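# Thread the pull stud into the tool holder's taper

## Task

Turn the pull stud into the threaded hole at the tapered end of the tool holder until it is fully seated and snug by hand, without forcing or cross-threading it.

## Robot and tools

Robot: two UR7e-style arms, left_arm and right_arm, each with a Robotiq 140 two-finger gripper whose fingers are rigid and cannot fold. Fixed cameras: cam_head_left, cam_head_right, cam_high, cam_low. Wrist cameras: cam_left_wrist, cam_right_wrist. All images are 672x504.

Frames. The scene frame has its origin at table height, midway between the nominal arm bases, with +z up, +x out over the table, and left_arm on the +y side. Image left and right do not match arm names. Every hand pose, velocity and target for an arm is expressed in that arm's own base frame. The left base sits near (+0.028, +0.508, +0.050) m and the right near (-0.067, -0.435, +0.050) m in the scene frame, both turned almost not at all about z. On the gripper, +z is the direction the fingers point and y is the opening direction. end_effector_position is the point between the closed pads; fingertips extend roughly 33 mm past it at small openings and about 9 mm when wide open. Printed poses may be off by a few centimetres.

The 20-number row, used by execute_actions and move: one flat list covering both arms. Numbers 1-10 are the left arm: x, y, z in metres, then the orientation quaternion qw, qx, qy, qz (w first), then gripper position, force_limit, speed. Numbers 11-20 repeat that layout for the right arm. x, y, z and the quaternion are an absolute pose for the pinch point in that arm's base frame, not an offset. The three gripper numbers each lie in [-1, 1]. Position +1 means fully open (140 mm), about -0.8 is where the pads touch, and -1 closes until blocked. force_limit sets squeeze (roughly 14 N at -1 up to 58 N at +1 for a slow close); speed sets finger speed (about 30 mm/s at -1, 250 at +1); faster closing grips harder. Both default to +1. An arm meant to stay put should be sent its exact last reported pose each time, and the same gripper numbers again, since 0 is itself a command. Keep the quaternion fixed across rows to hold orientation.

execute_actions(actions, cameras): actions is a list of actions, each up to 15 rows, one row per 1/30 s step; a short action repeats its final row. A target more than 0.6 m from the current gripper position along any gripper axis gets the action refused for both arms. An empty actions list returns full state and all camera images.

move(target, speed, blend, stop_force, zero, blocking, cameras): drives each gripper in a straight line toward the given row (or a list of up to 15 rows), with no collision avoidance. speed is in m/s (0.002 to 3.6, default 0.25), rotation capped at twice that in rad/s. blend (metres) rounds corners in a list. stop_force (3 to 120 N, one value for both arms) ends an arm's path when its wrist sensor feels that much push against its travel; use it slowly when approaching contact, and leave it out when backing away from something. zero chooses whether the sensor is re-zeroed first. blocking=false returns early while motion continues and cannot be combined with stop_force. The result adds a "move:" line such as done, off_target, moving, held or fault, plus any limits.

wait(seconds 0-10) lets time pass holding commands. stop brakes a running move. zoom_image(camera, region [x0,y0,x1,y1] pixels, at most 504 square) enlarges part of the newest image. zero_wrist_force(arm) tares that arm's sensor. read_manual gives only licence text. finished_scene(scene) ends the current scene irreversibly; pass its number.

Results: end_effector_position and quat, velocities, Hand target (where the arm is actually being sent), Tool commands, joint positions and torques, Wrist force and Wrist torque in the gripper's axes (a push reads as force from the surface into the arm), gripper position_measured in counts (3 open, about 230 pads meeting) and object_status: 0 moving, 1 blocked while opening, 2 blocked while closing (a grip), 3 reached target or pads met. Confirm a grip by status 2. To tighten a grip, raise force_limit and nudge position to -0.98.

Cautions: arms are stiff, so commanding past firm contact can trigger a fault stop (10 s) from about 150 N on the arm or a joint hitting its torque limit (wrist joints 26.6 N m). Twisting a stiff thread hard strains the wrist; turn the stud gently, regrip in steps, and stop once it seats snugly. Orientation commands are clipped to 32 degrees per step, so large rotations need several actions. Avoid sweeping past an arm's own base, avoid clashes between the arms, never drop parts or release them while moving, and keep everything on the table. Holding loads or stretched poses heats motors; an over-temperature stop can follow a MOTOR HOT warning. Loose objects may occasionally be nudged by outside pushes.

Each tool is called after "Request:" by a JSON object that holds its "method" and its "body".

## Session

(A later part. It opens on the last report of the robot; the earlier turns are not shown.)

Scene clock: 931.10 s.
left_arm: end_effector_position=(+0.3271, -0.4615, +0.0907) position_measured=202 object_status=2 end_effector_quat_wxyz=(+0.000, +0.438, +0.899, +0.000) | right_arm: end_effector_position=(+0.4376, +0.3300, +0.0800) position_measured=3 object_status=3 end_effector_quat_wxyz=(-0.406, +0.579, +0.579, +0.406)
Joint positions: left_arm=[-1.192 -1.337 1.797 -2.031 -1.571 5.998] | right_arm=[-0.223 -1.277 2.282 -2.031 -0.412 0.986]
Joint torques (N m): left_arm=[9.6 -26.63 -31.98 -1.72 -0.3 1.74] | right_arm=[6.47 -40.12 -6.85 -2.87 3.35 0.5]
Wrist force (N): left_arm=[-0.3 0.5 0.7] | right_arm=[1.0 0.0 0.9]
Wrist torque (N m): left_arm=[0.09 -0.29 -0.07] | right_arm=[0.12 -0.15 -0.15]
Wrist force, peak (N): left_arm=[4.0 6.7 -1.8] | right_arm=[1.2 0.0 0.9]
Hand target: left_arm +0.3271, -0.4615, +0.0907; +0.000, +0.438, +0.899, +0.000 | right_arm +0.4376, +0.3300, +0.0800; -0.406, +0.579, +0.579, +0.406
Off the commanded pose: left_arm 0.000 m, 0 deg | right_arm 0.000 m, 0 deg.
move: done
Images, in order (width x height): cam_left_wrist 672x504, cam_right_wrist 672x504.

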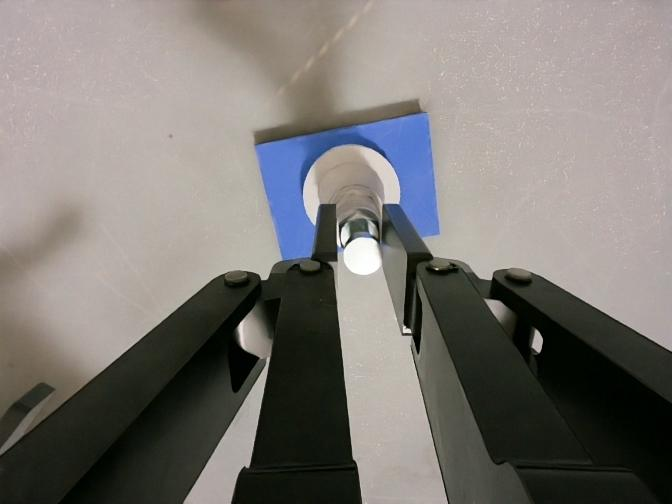

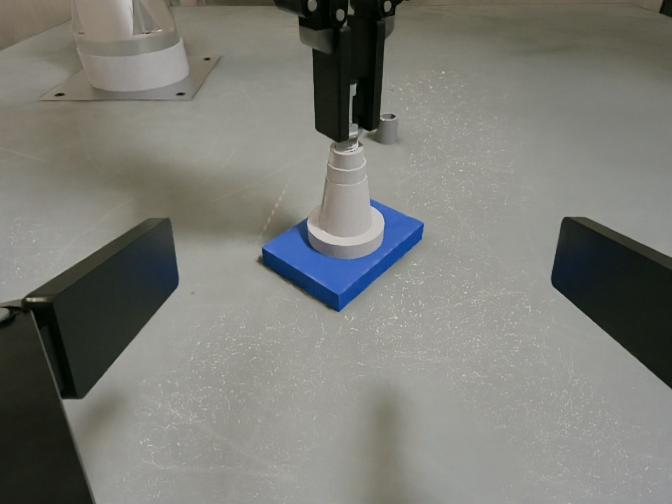

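Request:
{"method": "move", "body": {"target": [[0.3271, -0.4615, 0.0907, 0, 0.4384, 0.8988, 0, -0.45, 0, -0.5, 0.4376, 0.33, 0.08, -0.4056, 0.5793, 0.5793, 0.4056, 1, 1, 1], [0.3270, -0.4612, 0.0908, 0, -0.5592, 0.8290, 0, -0.45, 0, -0.5, 0.4376, 0.33, 0.08, -0.4056, 0.5793, 0.5793, 0.4056, 1, 1, 1], [0.3270, -0.4612, 0.0908, 0, -0.9976, -0.0698, 0, -0.45, 0, -0.5, 0.4376, 0.33, 0.08, -0.4056, 0.5793, 0.5793, 0.4056, 1, 1, 1], [0.3270, -0.4612, 0.0908, 0, -0.4384, -0.8988, 0, -0.45, 0, -0.5, 0.4376, 0.33, 0.08, -0.4056, 0.5793, 0.5793, 0.4056, 1, 1, 1], [0.3270, -0.4612, 0.0908, 0, 0.5592, -0.8290, 0, -0.45, 0, -0.5, 0.4376, 0.33, 0.08, -0.4056, 0.5793, 0.5793, 0.4056, 1, 1, 1], [0.3270, -0.4612, 0.0908, 0, 0.9976, 0.0698, 0, -0.45, 0, -0.5, 0.4376, 0.33, 0.08, -0.4056, 0.5793, 0.5793, 0.4056, 1, 1, 1], [0.3270, -0.4612, 0.0907, 0, 0.8290, 0.5592, 0, -0.45, 0, -0.5, 0.4376, 0.33, 0.08, -0.4056, 0.5793, 0.5793, 0.4056, 1, 1, 1]], "speed": [0.1, 1.0, 1.0, 1.0, 1.0, 1.0, 1.0], "blend": [0, 0.002, 0.002, 0.002, 0.002, 0.002, 0], "cameras": ["cam_left_wrist", "cam_right_wrist"]}}

Request:
{"method": "zoom_image", "body": {"camera": "cam_left_wrist", "region": [290, 150, 430, 290]}}

Request:
{"method": "zoom_image", "body": {"camera": "cam_right_wrist", "region": [290, 60, 410, 180]}}

Scene clock: 963.00 s.
left_arm: end_effector_position=(+0.3270, -0.4612, +0.0907) position_measured=186 object_status=3 end_effector_quat_wxyz=(+0.000, +0.829, +0.559, +0.000) | right_arm: end_effector_position=(+0.4376, +0.3300, +0.0800) position_measured=3 object_status=3 end_effector_quat_wxyz=(-0.406, +0.579, +0.579, +0.406)
Joint positions: left_arm=[-1.192 -1.337 1.797 -2.031 -1.571 -5.52] | right_arm=[-0.223 -1.277 2.282 -2.031 -0.412 0.986]
Joint torques (N m): left_arm=[-2.78 -43.73 -17.14 -0.31 0.3 -1.49] | right_arm=[6.77 -38.58 -6.06 -2.96 3.32 0.44]
Wrist force (N): left_arm=[-0.2 1.9 -1.4] | right_arm=[1.0 0.1 0.7]
Wrist torque (N m): left_arm=[0.13 -0.33 -0.27] | right_arm=[0.15 -0.15 -0.16]
Wrist force, peak (N): left_arm=[-0.1 2.1 -1.8] | right_arm=[1.1 0.1 1.0]
Hand target: left_arm +0.3270, -0.4612, +0.0907; +0.000, +0.829, +0.559, +0.000 | right_arm +0.4376, +0.3300, +0.0800; -0.406, +0.579, +0.579, +0.406
Off the commanded pose: left_arm 0.000 m, 0 deg | right_arm 0.000 m, 0 deg.
move: done
Images, in order (width x height): cam_left_wrist 672x504, cam_right_wrist 672x504.

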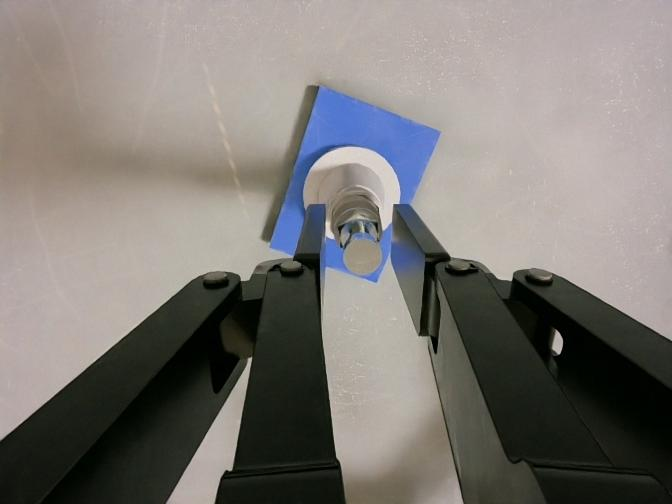

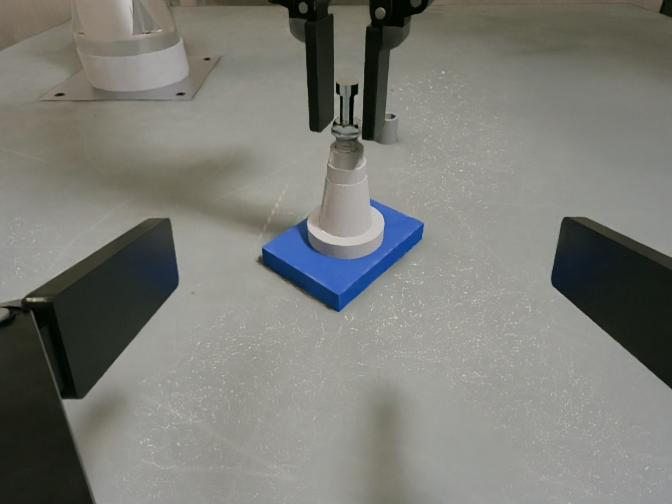

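Scaled by 3.600 from the camera's 672x504 image, which has a finer 960x720 frame.

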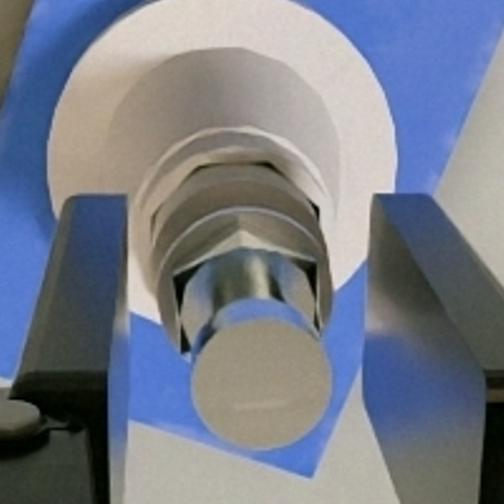

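Scaled by 4.200 from the camera's 672x504 image, which has a finer 960x720 frame.

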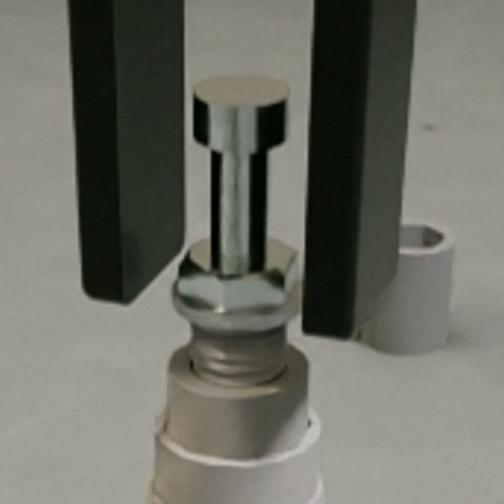

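Request:
{"method": "move", "body": {"target": [[0.3270, -0.4612, 0.0907, 0, 0.8290, 0.5592, 0, -1, 0, -1, 0.4376, 0.33, 0.08, -0.4056, 0.5793, 0.5793, 0.4056, 1, 1, 1], [0.3270, -0.4612, 0.09037, 0, 0.9976, 0.0698, 0, -1, 0, -1, 0.4376, 0.33, 0.08, -0.4056, 0.5793, 0.5793, 0.4056, 1, 1, 1], [0.3270, -0.4612, 0.09003, 0, 0.8988, -0.4384, 0, -1, 0, -1, 0.4376, 0.33, 0.08, -0.4056, 0.5793, 0.5793, 0.4056, 1, 1, 1]], "speed": [0.1, 0.7, 0.7], "blend": [0, 0.002, 0]}}

Scene clock: 978.73 s.
left_arm: end_effector_position=(+0.3270, -0.4612, +0.0900) position_measured=206 object_status=2 end_effector_quat_wxyz=(+0.000, +0.899, -0.438, +0.000) | right_arm: end_effector_position=(+0.4376, +0.3300, +0.0800) position_measured=3 object_status=3 end_effector_quat_wxyz=(-0.406, +0.579, +0.579, +0.406)
Joint positions: left_arm=[-1.192 -1.337 1.798 -2.033 -1.571 -3.426] | right_arm=[-0.223 -1.277 2.282 -2.031 -0.412 0.986]
Joint torques (N m): left_arm=[4.4 0.94 -14.05 0.47 0.93 1.67] | right_arm=[6.45 -39.83 -6.39 -2.65 3.35 0.43]
Wrist force (N): left_arm=[-15.5 1.0 -53.9] | right_arm=[0.9 0.1 0.6]
Wrist torque (N m): left_arm=[0.10 -0.37 -0.12] | right_arm=[0.14 -0.14 -0.16]
Wrist force, peak (N): left_arm=[-18.0 0.3 -56.0] | right_arm=[1.2 0.2 0.9]
Hand target: left_arm +0.3270, -0.4612, +0.0900; +0.000, +0.899, -0.438, +0.000 | right_arm +0.4376, +0.3300, +0.0800; -0.406, +0.579, +0.579, +0.406
Off the commanded pose: left_arm 0.000 m, 0 deg | right_arm 0.000 m, 0 deg.
move: done

Request:
{"method": "execute_actions", "body": {"actions": [], "cameras": ["cam_left_wrist", "cam_right_wrist"]}}

Request:
{"method": "zoom_image", "body": {"camera": "cam_left_wrist", "region": [290, 150, 430, 290]}}

Request:
{"method": "zoom_image", "body": {"camera": "cam_right_wrist", "region": [290, 60, 410, 180]}}

Scene clock: 1006.43 s.
left_arm: end_effector_position=(+0.3270, -0.4612, +0.0900) position_measured=206 object_status=2 end_effector_quat_wxyz=(+0.000, +0.899, -0.438, +0.000) | right_arm: end_effector_position=(+0.4376, +0.3300, +0.0800) position_measured=3 object_status=3 end_effector_quat_wxyz=(-0.406, +0.579, +0.579, +0.406)
Joint positions: left_arm=[-1.192 -1.337 1.798 -2.033 -1.571 -3.426] | right_arm=[-0.223 -1.277 2.282 -2.031 -0.412 0.986]
Joint velocities: within noise
Joint torques (N m): left_arm=[-5.73 -12.15 -14.31 0.67 3.32 1.99] | right_arm=[6.18 -39.03 -6.11 -2.73 3.18 0.44]
Wrist force (N): left_arm=[-15.7 1.3 -54.0] | right_arm=[1.1 0.2 0.9]
Wrist torque (N m): left_arm=[0.08 -0.32 -0.14] | right_arm=[0.16 -0.19 -0.16]
Wrist force, peak (N): left_arm=[-15.8 1.4 -54.3] | right_arm=[1.1 0.2 0.9]
Hand target: left_arm +0.3270, -0.4612, +0.0900; +0.000, +0.899, -0.438, +0.000 | right_arm +0.4376, +0.3300, +0.0800; -0.406, +0.579, +0.579, +0.406
Tool commands: left_gripper/position=-1.0 left_gripper/force_limit=+0.0 left_gripper/speed=-1.0 right_gripper/position=+1.0 right_gripper/force_limit=+1.0 right_gripper/speed=+1.0
Off the commanded pose: left_arm 0.000 m, 0 deg | right_arm 0.000 m, 0 deg.
Images, in order (width x height): cam_left_wrist 672x504, cam_right_wrist 672x504.

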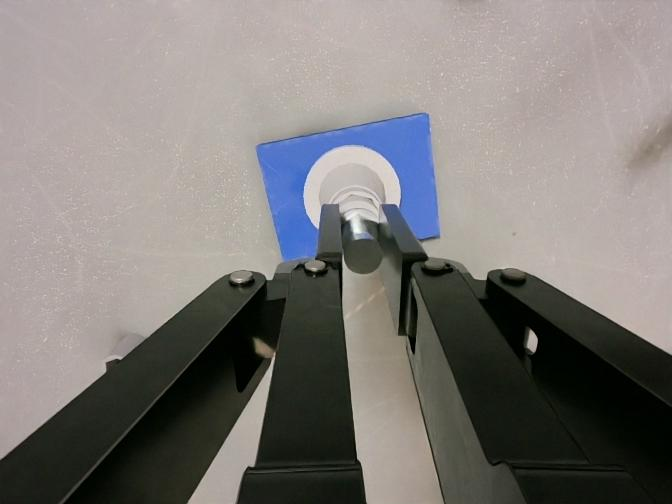

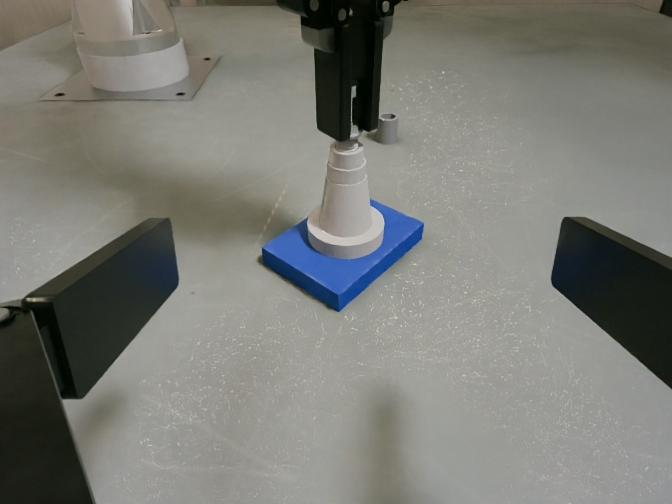

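Scaled by 3.600 from the camera's 672x504 image, which has a finer 960x720 frame.

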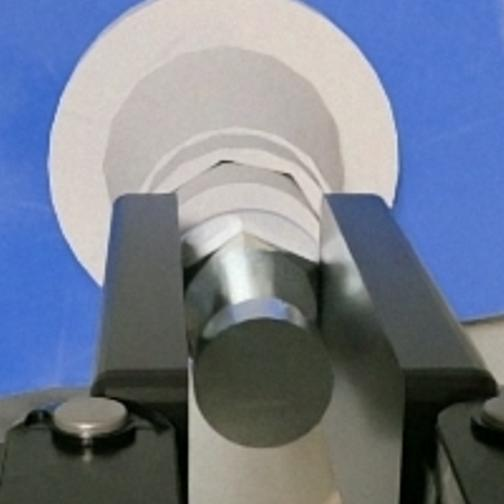

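Scaled by 4.200 from the camera's 672x504 image, which has a finer 960x720 frame.

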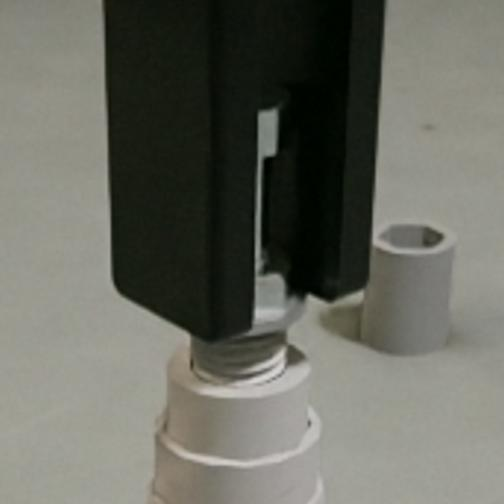

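Request:
{"method": "move", "body": {"target": [[0.3270, -0.4612, 0.0905, 0, 0.8988, -0.4384, 0, -1, 0, -1, 0.4376, 0.33, 0.08, -0.4056, 0.5793, 0.5793, 0.4056, 1, 1, 1], [0.3270, -0.4612, 0.0905, 0, 0.8988, -0.4384, 0, -0.45, 0, -0.5, 0.4376, 0.33, 0.08, -0.4056, 0.5793, 0.5793, 0.4056, 1, 1, 1], [0.3270, -0.4612, 0.0868, 0, 0.8988, -0.4384, 0, -0.45, 0, -0.5, 0.4376, 0.33, 0.08, -0.4056, 0.5793, 0.5793, 0.4056, 1, 1, 1]], "speed": [0.01, 0.05, 0.02], "cameras": ["cam_left_wrist", "cam_right_wrist"]}}

Request:
{"method": "zoom_image", "body": {"camera": "cam_left_wrist", "region": [290, 150, 430, 290]}}

Request:
{"method": "zoom_image", "body": {"camera": "cam_right_wrist", "region": [290, 60, 410, 180]}}

Scene clock: 1039.63 s.
left_arm: end_effector_position=(+0.3270, -0.4612, +0.0867) position_measured=186 object_status=3 end_effector_quat_wxyz=(+0.000, +0.899, -0.438, +0.000) | right_arm: end_effector_position=(+0.4376, +0.3300, +0.0800) position_measured=3 object_status=3 end_effector_quat_wxyz=(-0.406, +0.579, +0.579, +0.406)
Joint positions: left_arm=[-1.192 -1.333 1.803 -2.041 -1.571 -3.426] | right_arm=[-0.223 -1.277 2.282 -2.031 -0.412 0.986]
Joint torques (N m): left_arm=[-4.43 -29.95 -20.71 -3.97 -2.03 1.21] | right_arm=[6.41 -38.98 -5.81 -2.99 3.19 0.4]
Wrist force (N): left_arm=[0.3 3.0 -1.8] | right_arm=[1.0 0.1 0.8]
Wrist torque (N m): left_arm=[0.35 -0.45 -0.08] | right_arm=[0.15 -0.15 -0.16]
Wrist force, peak (N): left_arm=[-15.7 1.3 -54.3] | right_arm=[1.1 0.1 0.9]
Hand target: left_arm +0.3270, -0.4612, +0.0868; +0.000, +0.899, -0.438, +0.000 | right_arm +0.4376, +0.3300, +0.0800; -0.406, +0.579, +0.579, +0.406
Off the commanded pose: left_arm 0.000 m, 0 deg | right_arm 0.000 m, 0 deg.
move: done
Images, in order (width x height): cam_left_wrist 672x504, cam_right_wrist 672x504.

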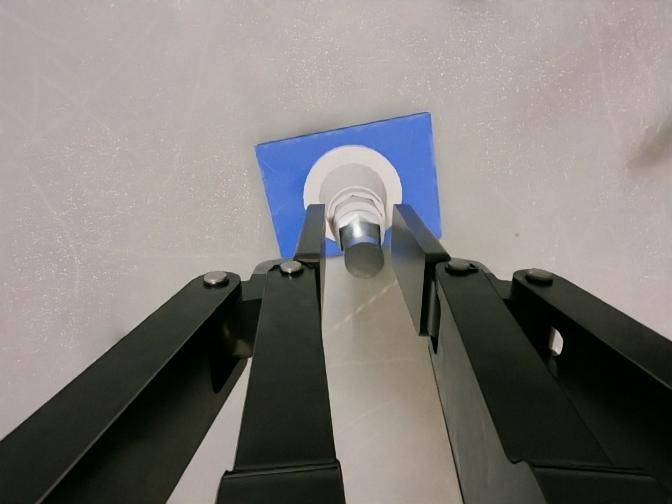

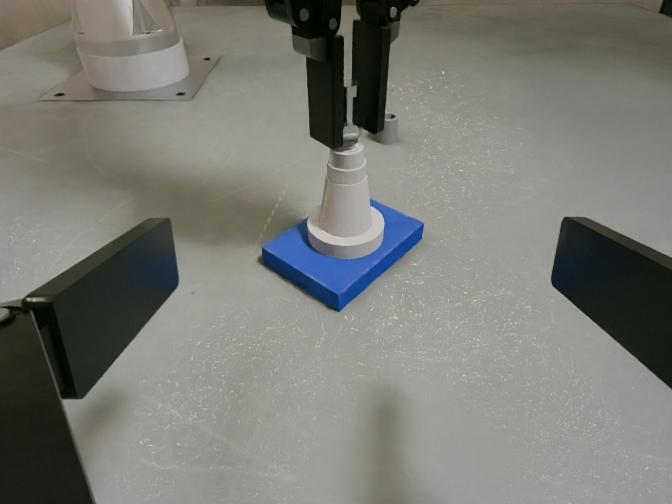

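Scaled by 3.600 from the camera's 672x504 image, which has a finer 960x720 frame.

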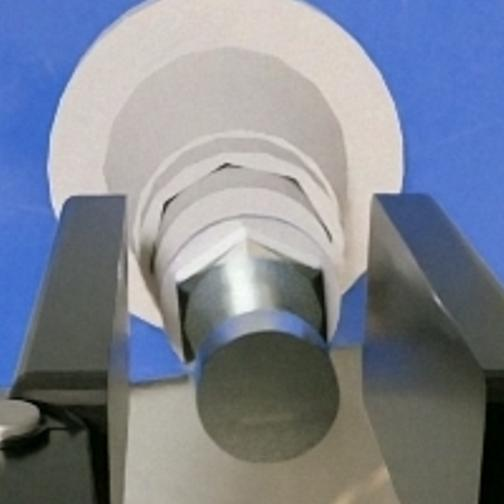

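Scaled by 4.200 from the camera's 672x504 image, which has a finer 960x720 frame.

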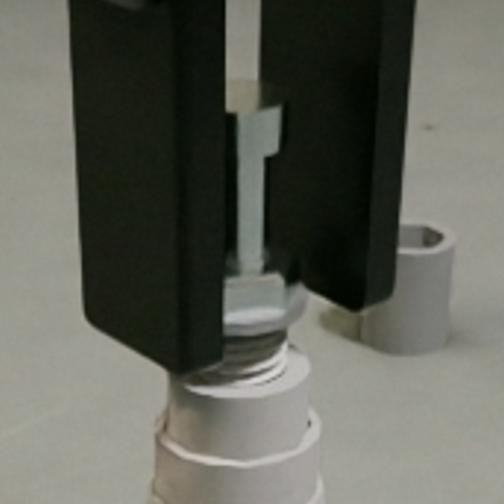

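Request:
{"method": "zoom_image", "body": {"camera": "cam_left_wrist", "region": [340, 235, 390, 285]}}

Request:
{"method": "zoom_image", "body": {"camera": "cam_right_wrist", "region": [325, 75, 375, 155]}}

Scaled by 10.080 from the camera's 672x504 image, which has a finer 960x720 frame.

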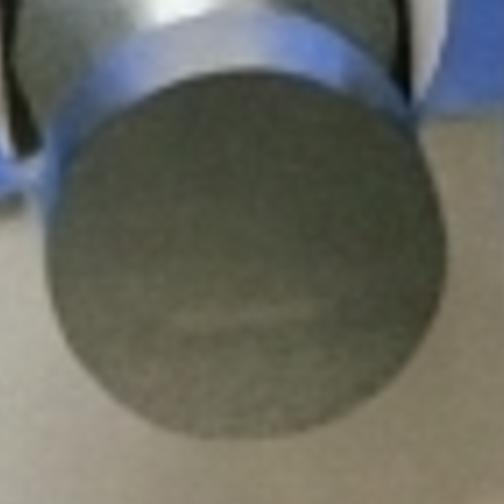

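Scaled by 6.300 from the camera's 672x504 image, which has a finer 960x720 frame.

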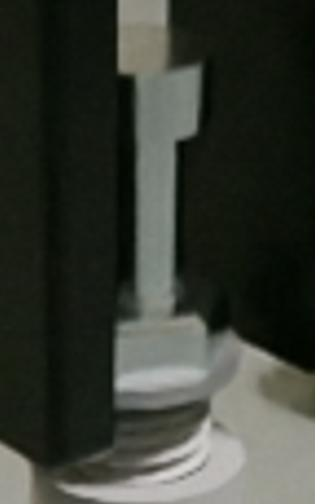

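Request:
{"method": "move", "body": {"target": [[0.3268, -0.4613, 0.0918, 0, 0.8988, -0.4384, 0, -0.45, 0, -0.5, 0.4376, 0.33, 0.08, -0.4056, 0.5793, 0.5793, 0.4056, 1, 1, 1], [0.3268, -0.4613, 0.0918, 0, 0.8988, -0.4384, 0, -1, 0, -1, 0.4376, 0.33, 0.08, -0.4056, 0.5793, 0.5793, 0.4056, 1, 1, 1]], "speed": [0.05, 0.05], "cameras": ["cam_left_wrist", "cam_right_wrist"]}}

Request:
{"method": "zoom_image", "body": {"camera": "cam_left_wrist", "region": [290, 150, 430, 290]}}

Request:
{"method": "zoom_image", "body": {"camera": "cam_right_wrist", "region": [290, 60, 410, 180]}}

Scene clock: 1166.07 s.
left_arm: end_effector_position=(+0.3268, -0.4613, +0.0918) position_measured=207 object_status=0 end_effector_quat_wxyz=(+0.000, +0.899, -0.438, +0.000) | right_arm: end_effector_position=(+0.4376, +0.3300, +0.0800) position_measured=3 object_status=3 end_effector_quat_wxyz=(-0.406, +0.579, +0.579, +0.406)
Joint positions: left_arm=[-1.192 -1.339 1.796 -2.028 -1.571 -3.426] | right_arm=[-0.223 -1.277 2.282 -2.031 -0.412 0.986]
Joint torques (N m): left_arm=[-6.68 -21.68 -13.91 -4.97 -1.89 -1.2] | right_arm=[6.09 -38.43 -6.59 -2.81 3.17 0.42]
Wrist force (N): left_arm=[-1.2 2.0 -11.6] | right_arm=[0.9 0.2 0.8]
Wrist torque (N m): left_arm=[0.37 -0.51 -0.09] | right_arm=[0.16 -0.14 -0.16]
Wrist force, peak (N): left_arm=[-1.5 2.3 -11.7] | right_arm=[1.2 0.1 0.9]
Hand target: left_arm +0.3268, -0.4613, +0.0918; +0.000, +0.899, -0.438, +0.000 | right_arm +0.4376, +0.3300, +0.0800; -0.406, +0.579, +0.579, +0.406
Off the commanded pose: left_arm 0.000 m, 0 deg | right_arm 0.000 m, 0 deg.
move: done
Images, in order (width x height): cam_left_wrist 672x504, cam_right_wrist 672x504.

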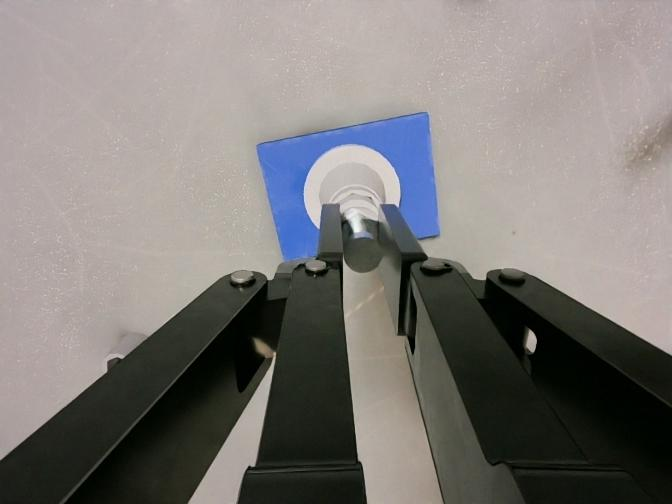

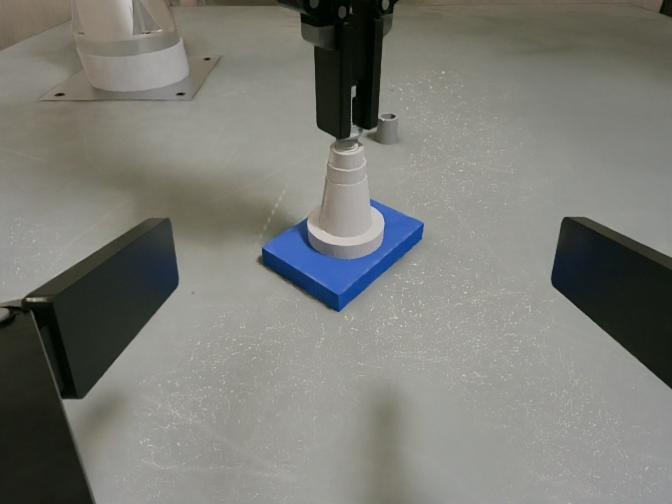

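Scaled by 3.600 from the camera's 672x504 image, which has a finer 960x720 frame.

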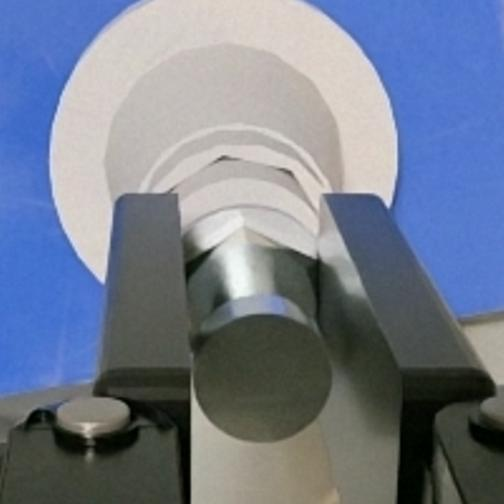

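Scaled by 4.200 from the camera's 672x504 image, which has a finer 960x720 frame.

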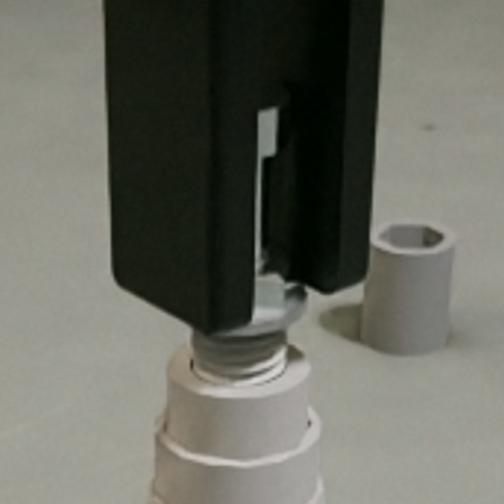

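Request:
{"method": "move", "body": {"target": [[0.3268, -0.4613, 0.0915, 0, 0.5592, -0.8290, 0, -1, 0, -1, 0.4376, 0.33, 0.08, -0.4056, 0.5793, 0.5793, 0.4056, 1, 1, 1], [0.3268, -0.4613, 0.0912, 0, 0.0698, -0.9976, 0, -1, 0, -1, 0.4376, 0.33, 0.08, -0.4056, 0.5793, 0.5793, 0.4056, 1, 1, 1]], "speed": 0.6, "blend": 0.002}}

Scene clock: 1175.23 s.
left_arm: end_effector_position=(+0.3268, -0.4613, +0.0912) position_measured=207 object_status=2 end_effector_quat_wxyz=(+0.000, -0.070, +0.998, +0.000) | right_arm: end_effector_position=(+0.4376, +0.3300, +0.0800) position_measured=3 object_status=3 end_effector_quat_wxyz=(-0.406, +0.579, +0.579, +0.406)
Joint positions: left_arm=[-1.192 -1.338 1.797 -2.03 -1.571 -1.332] | right_arm=[-0.223 -1.277 2.282 -2.031 -0.412 0.986]
Joint torques (N m): left_arm=[3.83 -23.96 -30.33 -0.61 0.01 1.6] | right_arm=[6.6 -37.84 -5.79 -2.85 3.17 0.6]
Wrist force (N): left_arm=[1.9 5.0 -5.0] | right_arm=[0.8 0.2 0.9]
Wrist torque (N m): left_arm=[0.36 -0.48 -0.09] | right_arm=[0.17 -0.12 -0.16]
Wrist force, peak (N): left_arm=[-2.1 2.4 -16.3] | right_arm=[1.1 0.0 1.1]
Hand target: left_arm +0.3268, -0.4613, +0.0912; +0.000, -0.070, +0.998, +0.000 | right_arm +0.4376, +0.3300, +0.0800; -0.406, +0.579, +0.579, +0.406
Off the commanded pose: left_arm 0.000 m, 0 deg | right_arm 0.000 m, 0 deg.
move: done

Request:
{"method": "move", "body": {"target": [[0.3267, -0.4612, 0.0909, 0, -0.4384, -0.8988, 0, -1, 0, -1, 0.4376, 0.33, 0.08, -0.4056, 0.5793, 0.5793, 0.4056, 1, 1, 1], [0.3267, -0.4612, 0.0902, 0, -0.9976, -0.0698, 0, -1, 0, -1, 0.4376, 0.33, 0.08, -0.4056, 0.5793, 0.5793, 0.4056, 1, 1, 1], [0.3267, -0.4612, 0.0896, 0, -0.5592, 0.8290, 0, -1, 0, -1, 0.4376, 0.33, 0.08, -0.4056, 0.5793, 0.5793, 0.4056, 1, 1, 1], [0.3267, -0.4612, 0.0889, 0, 0.4384, 0.8988, 0, -1, 0, -1, 0.4376, 0.33, 0.08, -0.4056, 0.5793, 0.5793, 0.4056, 1, 1, 1]], "speed": 0.7, "blend": 0.002, "cameras": ["cam_right_wrist"]}}

Request:
{"method": "zoom_image", "body": {"camera": "cam_right_wrist", "region": [290, 60, 410, 180]}}

Scene clock: 1196.57 s.
left_arm: end_effector_position=(+0.3267, -0.4612, +0.0889) position_measured=207 object_status=2 end_effector_quat_wxyz=(+0.000, +0.438, +0.899, +0.000) | right_arm: end_effector_position=(+0.4376, +0.3300, +0.0800) position_measured=3 object_status=3 end_effector_quat_wxyz=(-0.406, +0.579, +0.579, +0.406)
Joint positions: left_arm=[-1.193 -1.336 1.801 -2.036 -1.571 5.998] | right_arm=[-0.223 -1.277 2.282 -2.031 -0.412 0.986]
Joint torques (N m): left_arm=[3.98 -32.83 -35.02 -1.17 -0.5 1.73] | right_arm=[5.96 -38.22 -6.92 -2.68 2.97 0.37]
Wrist force (N): left_arm=[-0.3 2.2 9.8] | right_arm=[1.1 0.1 0.8]
Wrist torque (N m): left_arm=[0.35 -0.45 -0.05] | right_arm=[0.15 -0.18 -0.15]
Wrist force, peak (N): left_arm=[1.7 -2.3 12.5] | right_arm=[1.2 0.0 0.9]
Hand target: left_arm +0.3267, -0.4612, +0.0889; +0.000, +0.438, +0.899, +0.000 | right_arm +0.4376, +0.3300, +0.0800; -0.406, +0.579, +0.579, +0.406
Off the commanded pose: left_arm 0.000 m, 0 deg | right_arm 0.000 m, 0 deg.
move: done
Images, in order (width x height): cam_right_wrist 672x504.

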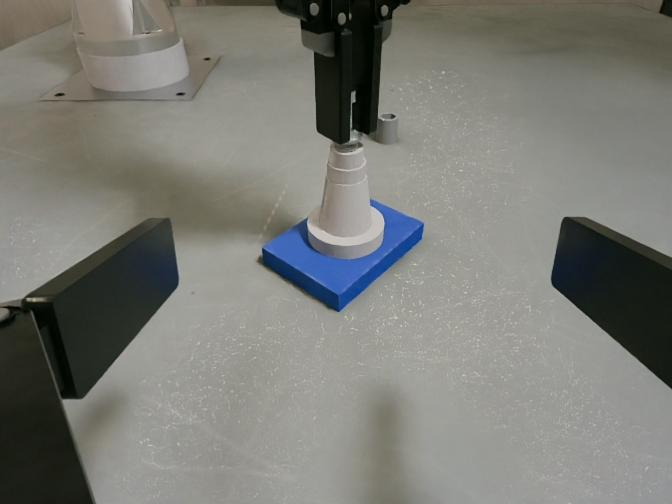

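Scaled by 4.200 from the camera's 672x504 image, which has a finer 960x720 frame.

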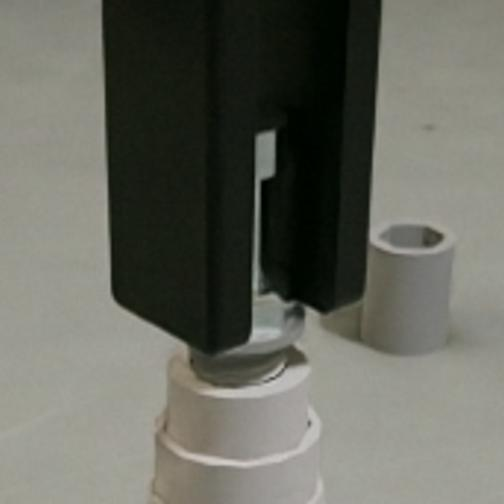

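Request:
{"method": "move", "body": {"target": [[0.3267, -0.4612, 0.0889, 0, 0.4384, 0.8988, 0, -0.5, 0, -0.5, 0.4376, 0.33, 0.08, -0.4056, 0.5793, 0.5793, 0.4056, 1, 1, 1], [0.3267, -0.4612, 0.0888, 0, -0.5592, 0.8290, 0, -0.5, 0, -0.5, 0.4376, 0.33, 0.08, -0.4056, 0.5793, 0.5793, 0.4056, 1, 1, 1], [0.3267, -0.4612, 0.0888, 0, -0.9976, -0.0698, 0, -0.5, 0, -0.5, 0.4376, 0.33, 0.08, -0.4056, 0.5793, 0.5793, 0.4056, 1, 1, 1], [0.3267, -0.4612, 0.0888, 0, -0.4384, -0.8988, 0, -0.5, 0, -0.5, 0.4376, 0.33, 0.08, -0.4056, 0.5793, 0.5793, 0.4056, 1, 1, 1], [0.3267, -0.4612, 0.0888, 0, 0.5592, -0.8290, 0, -0.5, 0, -0.5, 0.4376, 0.33, 0.08, -0.4056, 0.5793, 0.5793, 0.4056, 1, 1, 1], [0.3267, -0.4612, 0.0888, 0, 0.9976, 0.0698, 0, -0.5, 0, -0.5, 0.4376, 0.33, 0.08, -0.4056, 0.5793, 0.5793, 0.4056, 1, 1, 1], [0.3267, -0.4612, 0.0888, 0, 0.8290, 0.5592, 0, -0.5, 0, -0.5, 0.4376, 0.33, 0.08, -0.4056, 0.5793, 0.5793, 0.4056, 1, 1, 1], [0.3267, -0.4612, 0.0888, 0, 0.8290, 0.5592, 0, -1, 0, -1, 0.4376, 0.33, 0.08, -0.4056, 0.5793, 0.5793, 0.4056, 1, 1, 1]], "speed": [0.1, 1.1, 1.1, 1.1, 1.1, 1.1, 1.1, 0.1], "blend": [0, 0.002, 0.002, 0.002, 0.002, 0.002, 0, 0], "cameras": ["cam_left_wrist", "cam_right_wrist"]}}

Request:
{"method": "zoom_image", "body": {"camera": "cam_left_wrist", "region": [290, 150, 430, 290]}}

Request:
{"method": "zoom_image", "body": {"camera": "cam_right_wrist", "region": [290, 60, 410, 180]}}

Scene clock: 1224.40 s.
left_arm: end_effector_position=(+0.3267, -0.4612, +0.0888) position_measured=207 object_status=0 end_effector_quat_wxyz=(+0.000, +0.829, +0.559, +0.000) | right_arm: end_effector_position=(+0.4376, +0.3300, +0.0800) position_measured=3 object_status=3 end_effector_quat_wxyz=(-0.406, +0.579, +0.579, +0.406)
Joint positions: left_arm=[-1.193 -1.336 1.801 -2.036 -1.571 -5.521] | right_arm=[-0.223 -1.277 2.282 -2.031 -0.412 0.986]
Joint torques (N m): left_arm=[5.78 -39.41 -18.89 -0.26 -2.08 -1.74] | right_arm=[5.71 -38.09 -6.02 -2.72 3.01 0.26]
Wrist force (N): left_arm=[0.0 3.3 -7.8] | right_arm=[0.8 -0.2 0.7]
Wrist torque (N m): left_arm=[0.39 -0.44 -0.27] | right_arm=[0.08 -0.12 -0.16]
Wrist force, peak (N): left_arm=[-0.2 2.6 10.7] | right_arm=[1.1 0.1 1.0]
Hand target: left_arm +0.3267, -0.4612, +0.0888; +0.000, +0.829, +0.559, +0.000 | right_arm +0.4376, +0.3300, +0.0800; -0.406, +0.579, +0.579, +0.406
Off the commanded pose: left_arm 0.000 m, 0 deg | right_arm 0.000 m, 0 deg.
move: done
Images, in order (width x height): cam_left_wrist 672x504, cam_right_wrist 672x504.

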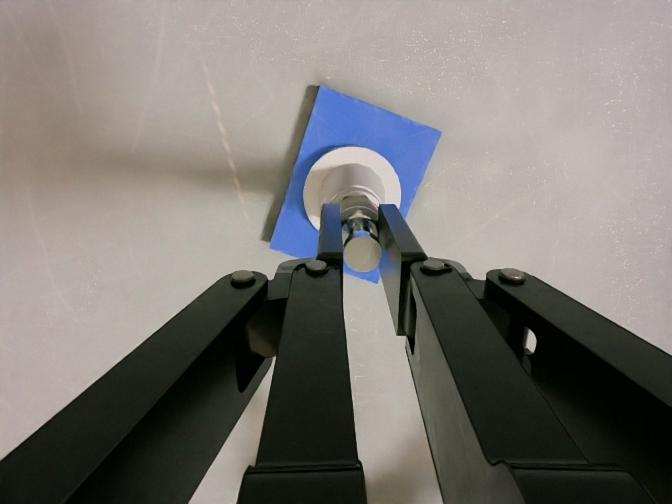

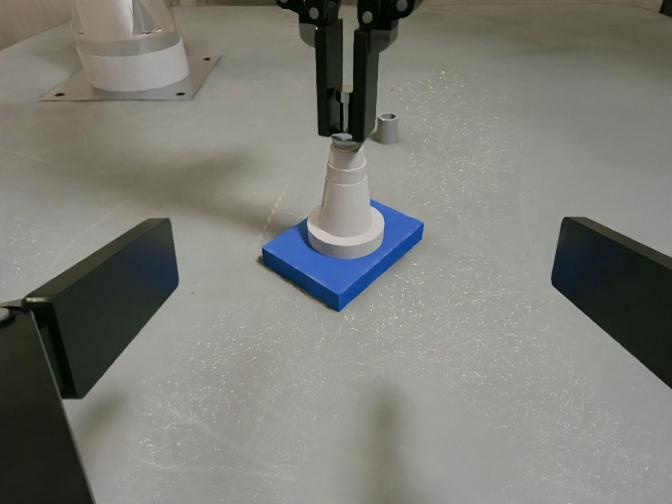

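Scaled by 3.600 from the camera's 672x504 image, which has a finer 960x720 frame.

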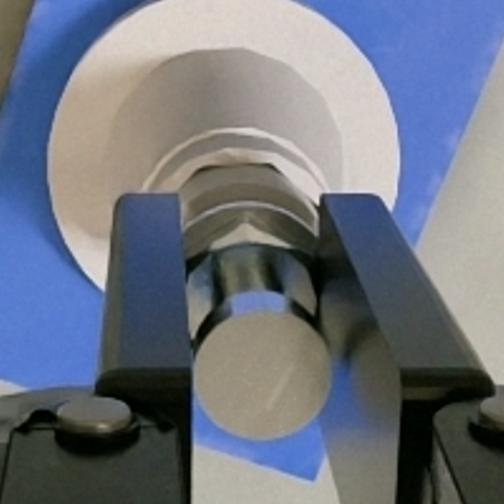

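Scaled by 4.200 from the camera's 672x504 image, which has a finer 960x720 frame.

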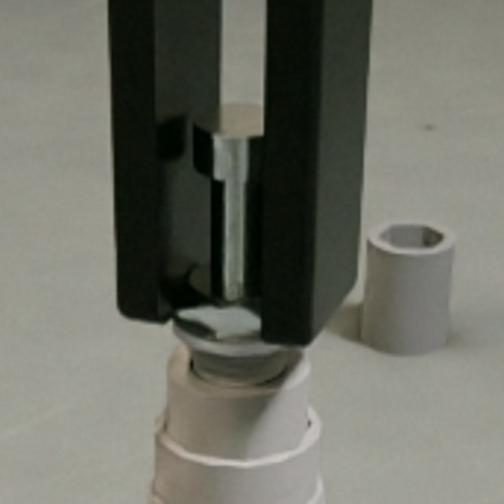

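Request:
{"method": "move", "body": {"target": [[0.3267, -0.4612, 0.0882, 0, 0.8988, -0.4384, 0, -1, 0, -1, 0.4376, 0.33, 0.08, -0.4056, 0.5793, 0.5793, 0.4056, 1, 1, 1], [0.3267, -0.4612, 0.0875, 0, 0.0698, -0.9976, 0, -1, 0, -1, 0.4376, 0.33, 0.08, -0.4056, 0.5793, 0.5793, 0.4056, 1, 1, 1], [0.3267, -0.4612, 0.0868, 0, -0.8290, -0.5592, 0, -1, 0, -1, 0.4376, 0.33, 0.08, -0.4056, 0.5793, 0.5793, 0.4056, 1, 1, 1], [0.3267, -0.4612, 0.0861, 0, -0.8988, 0.4384, 0, -1, 0, -1, 0.4376, 0.33, 0.08, -0.4056, 0.5793, 0.5793, 0.4056, 1, 1, 1], [0.3267, -0.4612, 0.0854, 0, -0.0698, 0.9976, 0, -1, 0, -1, 0.4376, 0.33, 0.08, -0.4056, 0.5793, 0.5793, 0.4056, 1, 1, 1], [0.3267, -0.4612, 0.0851, 0, 0.4384, 0.8988, 0, -1, 0, -1, 0.4376, 0.33, 0.08, -0.4056, 0.5793, 0.5793, 0.4056, 1, 1, 1]], "speed": 0.8, "blend": 0.002, "cameras": ["cam_right_wrist"]}}

Request:
{"method": "zoom_image", "body": {"camera": "cam_right_wrist", "region": [290, 60, 410, 180]}}

Scene clock: 1248.93 s.
left_arm: end_effector_position=(+0.3267, -0.4612, +0.0851) position_measured=207 object_status=2 end_effector_quat_wxyz=(+0.000, +0.438, +0.899, +0.000) | right_arm: end_effector_position=(+0.4376, +0.3300, +0.0800) position_measured=3 object_status=3 end_effector_quat_wxyz=(-0.406, +0.579, +0.579, +0.406)
Joint positions: left_arm=[-1.193 -1.332 1.806 -2.045 -1.571 5.998] | right_arm=[-0.223 -1.277 2.282 -2.031 -0.412 0.986]
Joint torques (N m): left_arm=[3.87 -34.99 -35.93 -0.42 -0.79 1.67] | right_arm=[4.98 -37.79 -6.18 -2.59 2.97 0.46]
Wrist force (N): left_arm=[-4.5 2.3 15.1] | right_arm=[1.2 -0.1 0.8]
Wrist torque (N m): left_arm=[0.43 -0.43 -0.05] | right_arm=[0.10 -0.20 -0.15]
Wrist force, peak (N): left_arm=[-3.3 -0.9 15.7] | right_arm=[1.2 0.2 1.0]
Hand target: left_arm +0.3267, -0.4612, +0.0851; +0.000, +0.438, +0.899, +0.000 | right_arm +0.4376, +0.3300, +0.0800; -0.406, +0.579, +0.579, +0.406
Off the commanded pose: left_arm 0.000 m, 0 deg | right_arm 0.000 m, 0 deg.
move: done
Images, in order (width x height): cam_right_wrist 672x504.

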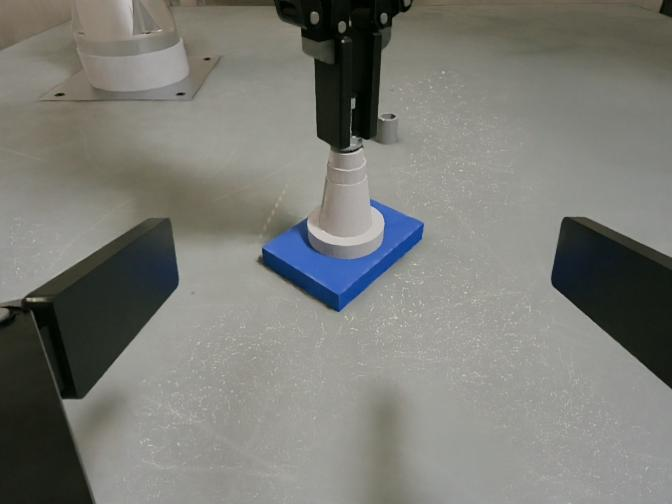

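Scaled by 4.200 from the camera's 672x504 image, which has a finer 960x720 frame.

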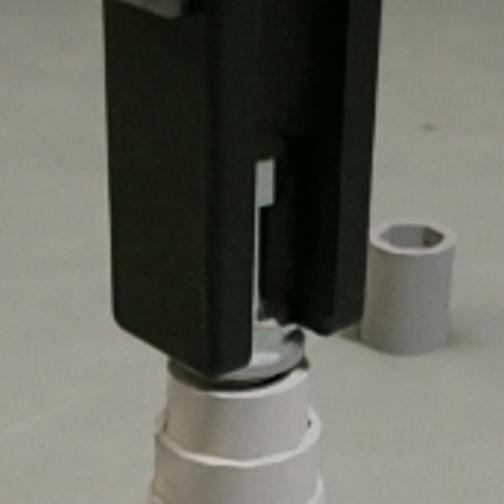

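Request:
{"method": "move", "body": {"target": [[0.3267, -0.4612, 0.0851, 0, 0.4384, 0.8988, 0, -0.5, 0, -0.5, 0.4376, 0.33, 0.08, -0.4056, 0.5793, 0.5793, 0.4056, 1, 1, 1], [0.3267, -0.4612, 0.0849, 0, -0.5592, 0.8290, 0, -0.5, 0, -0.5, 0.4376, 0.33, 0.08, -0.4056, 0.5793, 0.5793, 0.4056, 1, 1, 1], [0.3267, -0.4612, 0.0849, 0, -0.9976, -0.0698, 0, -0.5, 0, -0.5, 0.4376, 0.33, 0.08, -0.4056, 0.5793, 0.5793, 0.4056, 1, 1, 1], [0.3267, -0.4612, 0.0849, 0, -0.4384, -0.8988, 0, -0.5, 0, -0.5, 0.4376, 0.33, 0.08, -0.4056, 0.5793, 0.5793, 0.4056, 1, 1, 1], [0.3267, -0.4612, 0.0849, 0, 0.5592, -0.8290, 0, -0.5, 0, -0.5, 0.4376, 0.33, 0.08, -0.4056, 0.5793, 0.5793, 0.4056, 1, 1, 1], [0.3267, -0.4612, 0.0849, 0, 0.9976, 0.0698, 0, -0.5, 0, -0.5, 0.4376, 0.33, 0.08, -0.4056, 0.5793, 0.5793, 0.4056, 1, 1, 1], [0.3267, -0.4612, 0.0849, 0, 0.8290, 0.5592, 0, -0.5, 0, -0.5, 0.4376, 0.33, 0.08, -0.4056, 0.5793, 0.5793, 0.4056, 1, 1, 1], [0.3267, -0.4612, 0.0849, 0, 0.8290, 0.5592, 0, -1, 0, -1, 0.4376, 0.33, 0.08, -0.4056, 0.5793, 0.5793, 0.4056, 1, 1, 1]], "speed": [0.1, 1.1, 1.1, 1.1, 1.1, 1.1, 1.1, 0.1], "blend": [0, 0.002, 0.002, 0.002, 0.002, 0.002, 0, 0], "cameras": ["cam_left_wrist", "cam_right_wrist"]}}

Request:
{"method": "zoom_image", "body": {"camera": "cam_right_wrist", "region": [290, 60, 410, 180]}}

Scene clock: 1280.10 s.
left_arm: end_effector_position=(+0.3267, -0.4612, +0.0849) position_measured=207 object_status=0 end_effector_quat_wxyz=(+0.000, +0.829, +0.559, +0.000) | right_arm: end_effector_position=(+0.4376, +0.3300, +0.0800) position_measured=3 object_status=3 end_effector_quat_wxyz=(-0.406, +0.579, +0.579, +0.406)
Joint positions: left_arm=[-1.193 -1.331 1.806 -2.046 -1.571 -5.521] | right_arm=[-0.223 -1.277 2.282 -2.031 -0.412 0.986]
Joint torques (N m): left_arm=[6.22 -40.61 -17.59 -0.46 -2.01 -1.86] | right_arm=[5.17 -37.07 -6.55 -2.53 2.81 0.33]
Wrist force (N): left_arm=[0.0 3.6 -7.1] | right_arm=[0.9 0.1 0.8]
Wrist torque (N m): left_arm=[0.38 -0.47 -0.26] | right_arm=[0.14 -0.13 -0.15]
Wrist force, peak (N): left_arm=[-4.7 2.4 15.4] | right_arm=[1.1 -0.2 1.1]
Hand target: left_arm +0.3267, -0.4612, +0.0849; +0.000, +0.829, +0.559, +0.000 | right_arm +0.4376, +0.3300, +0.0800; -0.406, +0.579, +0.579, +0.406
Off the commanded pose: left_arm 0.000 m, 0 deg | right_arm 0.000 m, 0 deg.
move: done
Images, in order (width x height): cam_left_wrist 672x504, cam_right_wrist 672x504.

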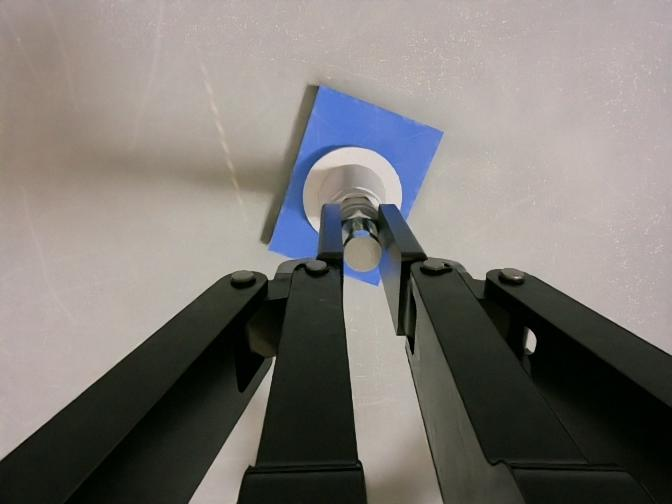

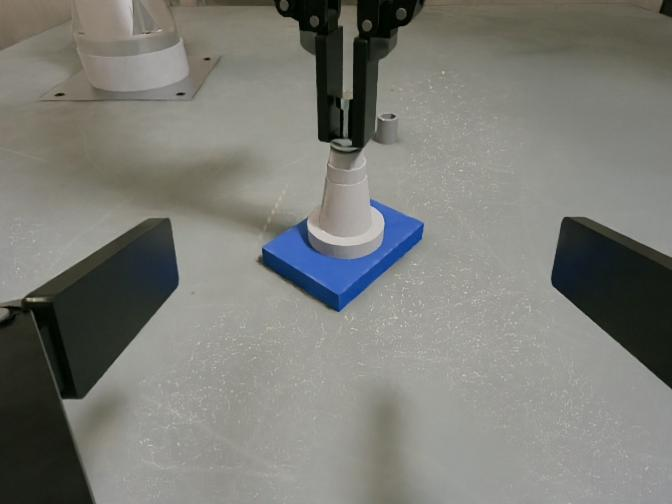

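Scaled by 4.200 from the camera's 672x504 image, which has a finer 960x720 frame.

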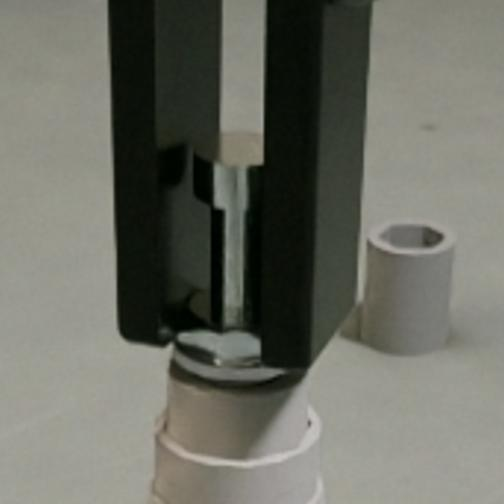

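Request:
{"method": "move", "body": {"target": [[0.3267, -0.4612, 0.0843, 0, 0.8988, -0.4384, 0, -1, 0, -1, 0.4376, 0.33, 0.08, -0.4056, 0.5793, 0.5793, 0.4056, 1, 1, 1], [0.3267, -0.4612, 0.0836, 0, 0.0698, -0.9976, 0, -1, 0, -1, 0.4376, 0.33, 0.08, -0.4056, 0.5793, 0.5793, 0.4056, 1, 1, 1]], "speed": 0.6, "blend": 0.002}}

Scene clock: 1292.73 s.
left_arm: end_effector_position=(+0.3267, -0.4612, +0.0836) position_measured=207 object_status=2 end_effector_quat_wxyz=(+0.000, -0.070, +0.998, +0.000) | right_arm: end_effector_position=(+0.4376, +0.3300, +0.0800) position_measured=3 object_status=3 end_effector_quat_wxyz=(-0.406, +0.579, +0.579, +0.406)
Joint positions: left_arm=[-1.193 -1.33 1.808 -2.049 -1.571 -1.333] | right_arm=[-0.223 -1.277 2.282 -2.031 -0.412 0.986]
Joint torques (N m): left_arm=[3.82 -27.26 -30.42 0.04 0.07 1.71] | right_arm=[5.01 -37.7 -6.1 -2.57 2.88 0.41]
Wrist force (N): left_arm=[-0.2 1.0 2.1] | right_arm=[1.1 -0.2 0.7]
Wrist torque (N m): left_arm=[0.47 -0.43 -0.07] | right_arm=[0.09 -0.17 -0.16]
Wrist force, peak (N): left_arm=[-0.3 2.0 -9.6] | right_arm=[1.1 0.2 0.9]
Hand target: left_arm +0.3267, -0.4612, +0.0836; +0.000, -0.070, +0.998, +0.000 | right_arm +0.4376, +0.3300, +0.0800; -0.406, +0.579, +0.579, +0.406
Off the commanded pose: left_arm 0.000 m, 0 deg | right_arm 0.000 m, 0 deg.
move: done

Request:
{"method": "move", "body": {"target": [0.3267, -0.4612, 0.0833, 0, -0.4384, -0.8988, 0, -1, 0, -1, 0.4376, 0.33, 0.08, -0.4056, 0.5793, 0.5793, 0.4056, 1, 1, 1], "speed": 0.4, "cameras": ["cam_right_wrist"]}}

Request:
{"method": "zoom_image", "body": {"camera": "cam_right_wrist", "region": [290, 60, 410, 180]}}

Scene clock: 1300.63 s.
left_arm: end_effector_position=(+0.3267, -0.4612, +0.0833) position_measured=207 object_status=2 end_effector_quat_wxyz=(+0.000, +0.438, +0.899, +0.000) | right_arm: end_effector_position=(+0.4376, +0.3300, +0.0800) position_measured=3 object_status=3 end_effector_quat_wxyz=(-0.406, +0.579, +0.579, +0.406)
Joint positions: left_arm=[-1.193 -1.33 1.809 -2.05 -1.571 -0.285] | right_arm=[-0.223 -1.277 2.282 -2.031 -0.412 0.986]
Joint torques (N m): left_arm=[5.71 -28.3 -32.22 -2.72 -0.93 1.7] | right_arm=[4.35 -37.41 -6.26 -2.5 2.81 0.34]
Wrist force (N): left_arm=[-0.9 2.6 4.2] | right_arm=[0.8 0.3 0.8]
Wrist torque (N m): left_arm=[0.41 -0.47 -0.05] | right_arm=[0.18 -0.12 -0.16]
Wrist force, peak (N): left_arm=[-2.8 1.2 9.2] | right_arm=[1.2 0.2 0.9]
Hand target: left_arm +0.3267, -0.4612, +0.0833; +0.000, +0.438, +0.899, +0.000 | right_arm +0.4376, +0.3300, +0.0800; -0.406, +0.579, +0.579, +0.406
Off the commanded pose: left_arm 0.000 m, 0 deg | right_arm 0.000 m, 0 deg.
move: done
Images, in order (width x height): cam_right_wrist 672x504.

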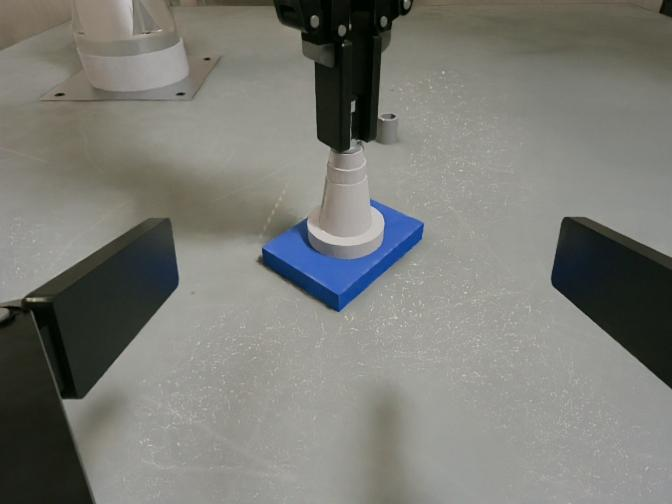

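Scaled by 4.200 from the camera's 672x504 image, which has a finer 960x720 frame.

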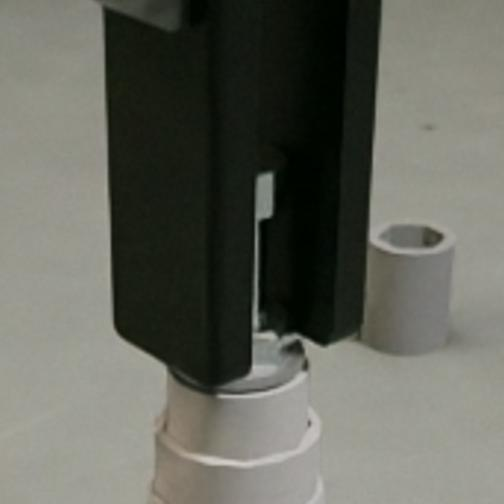

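Request:
{"method": "move", "body": {"target": [0.3267, -0.4612, 0.0829, 0, -0.8290, -0.5592, 0, -1, 0, -1, 0.4376, 0.33, 0.08, -0.4056, 0.5793, 0.5793, 0.4056, 1, 1, 1], "speed": 0.4}}

Request:
{"method": "move", "body": {"target": [0.3267, -0.4612, 0.0827, 0, -0.9455, -0.3256, 0, -1, 0, -1, 0.4376, 0.33, 0.08, -0.4056, 0.5793, 0.5793, 0.4056, 1, 1, 1], "speed": 0.3}}

Scene clock: 1307.97 s.
left_arm: end_effector_position=(+0.3267, -0.4612, +0.0829) position_measured=207 object_status=2 end_effector_quat_wxyz=(+0.000, +0.829, +0.559, +0.000) | right_arm: end_effector_position=(+0.4376, +0.3300, +0.0800) position_measured=3 object_status=3 end_effector_quat_wxyz=(-0.406, +0.579, +0.579, +0.406)
Joint positions: left_arm=[-1.193 -1.329 1.809 -2.051 -1.571 0.762] | right_arm=[-0.223 -1.277 2.282 -2.031 -0.412 0.986]
Joint torques (N m): left_arm=[5.66 -27.72 -31.49 -2.65 -1.15 1.69] | right_arm=[4.57 -36.97 -7.02 -2.38 2.77 0.26]
Wrist force (N): left_arm=[-0.6 5.5 3.5] | right_arm=[0.9 -0.1 0.6]
Wrist torque (N m): left_arm=[0.29 -0.42 -0.05] | right_arm=[0.08 -0.14 -0.15]
Wrist force, peak (N): left_arm=[-1.9 5.0 9.5] | right_arm=[1.2 0.1 1.0]
Hand target: left_arm +0.3267, -0.4612, +0.0829; +0.000, +0.829, +0.559, +0.000 | right_arm +0.4376, +0.3300, +0.0800; -0.406, +0.579, +0.579, +0.406
Off the commanded pose: left_arm 0.000 m, 0 deg | right_arm 0.000 m, 0 deg.
move: done

Scene clock: 1309.33 s.
left_arm: end_effector_position=(+0.3267, -0.4612, +0.0827) position_measured=207 object_status=2 end_effector_quat_wxyz=(+0.000, +0.945, +0.326, +0.000) | right_arm: end_effector_position=(+0.4376, +0.3300, +0.0800) position_measured=3 object_status=3 end_effector_quat_wxyz=(-0.406, +0.579, +0.579, +0.406)
Joint positions: left_arm=[-1.193 -1.329 1.81 -2.051 -1.571 1.285] | right_arm=[-0.223 -1.277 2.282 -2.031 -0.412 0.986]
Joint torques (N m): left_arm=[8.98 -27.32 -30.97 -3.74 -2.22 1.47] | right_arm=[4.79 -37.7 -6.7 -2.42 2.69 0.24]
Wrist force (N): left_arm=[0.4 6.0 3.8] | right_arm=[0.8 0.1 1.0]
Wrist torque (N m): left_arm=[0.27 -0.46 -0.05] | right_arm=[0.13 -0.12 -0.15]
Wrist force, peak (N): left_arm=[-0.9 6.6 7.1] | right_arm=[1.1 0.0 0.9]
Hand target: left_arm +0.3267, -0.4612, +0.0827; +0.000, +0.946, +0.326, +0.000 | right_arm +0.4376, +0.3300, +0.0800; -0.406, +0.579, +0.579, +0.406
Off the commanded pose: left_arm 0.000 m, 0 deg | right_arm 0.000 m, 0 deg.
move: done


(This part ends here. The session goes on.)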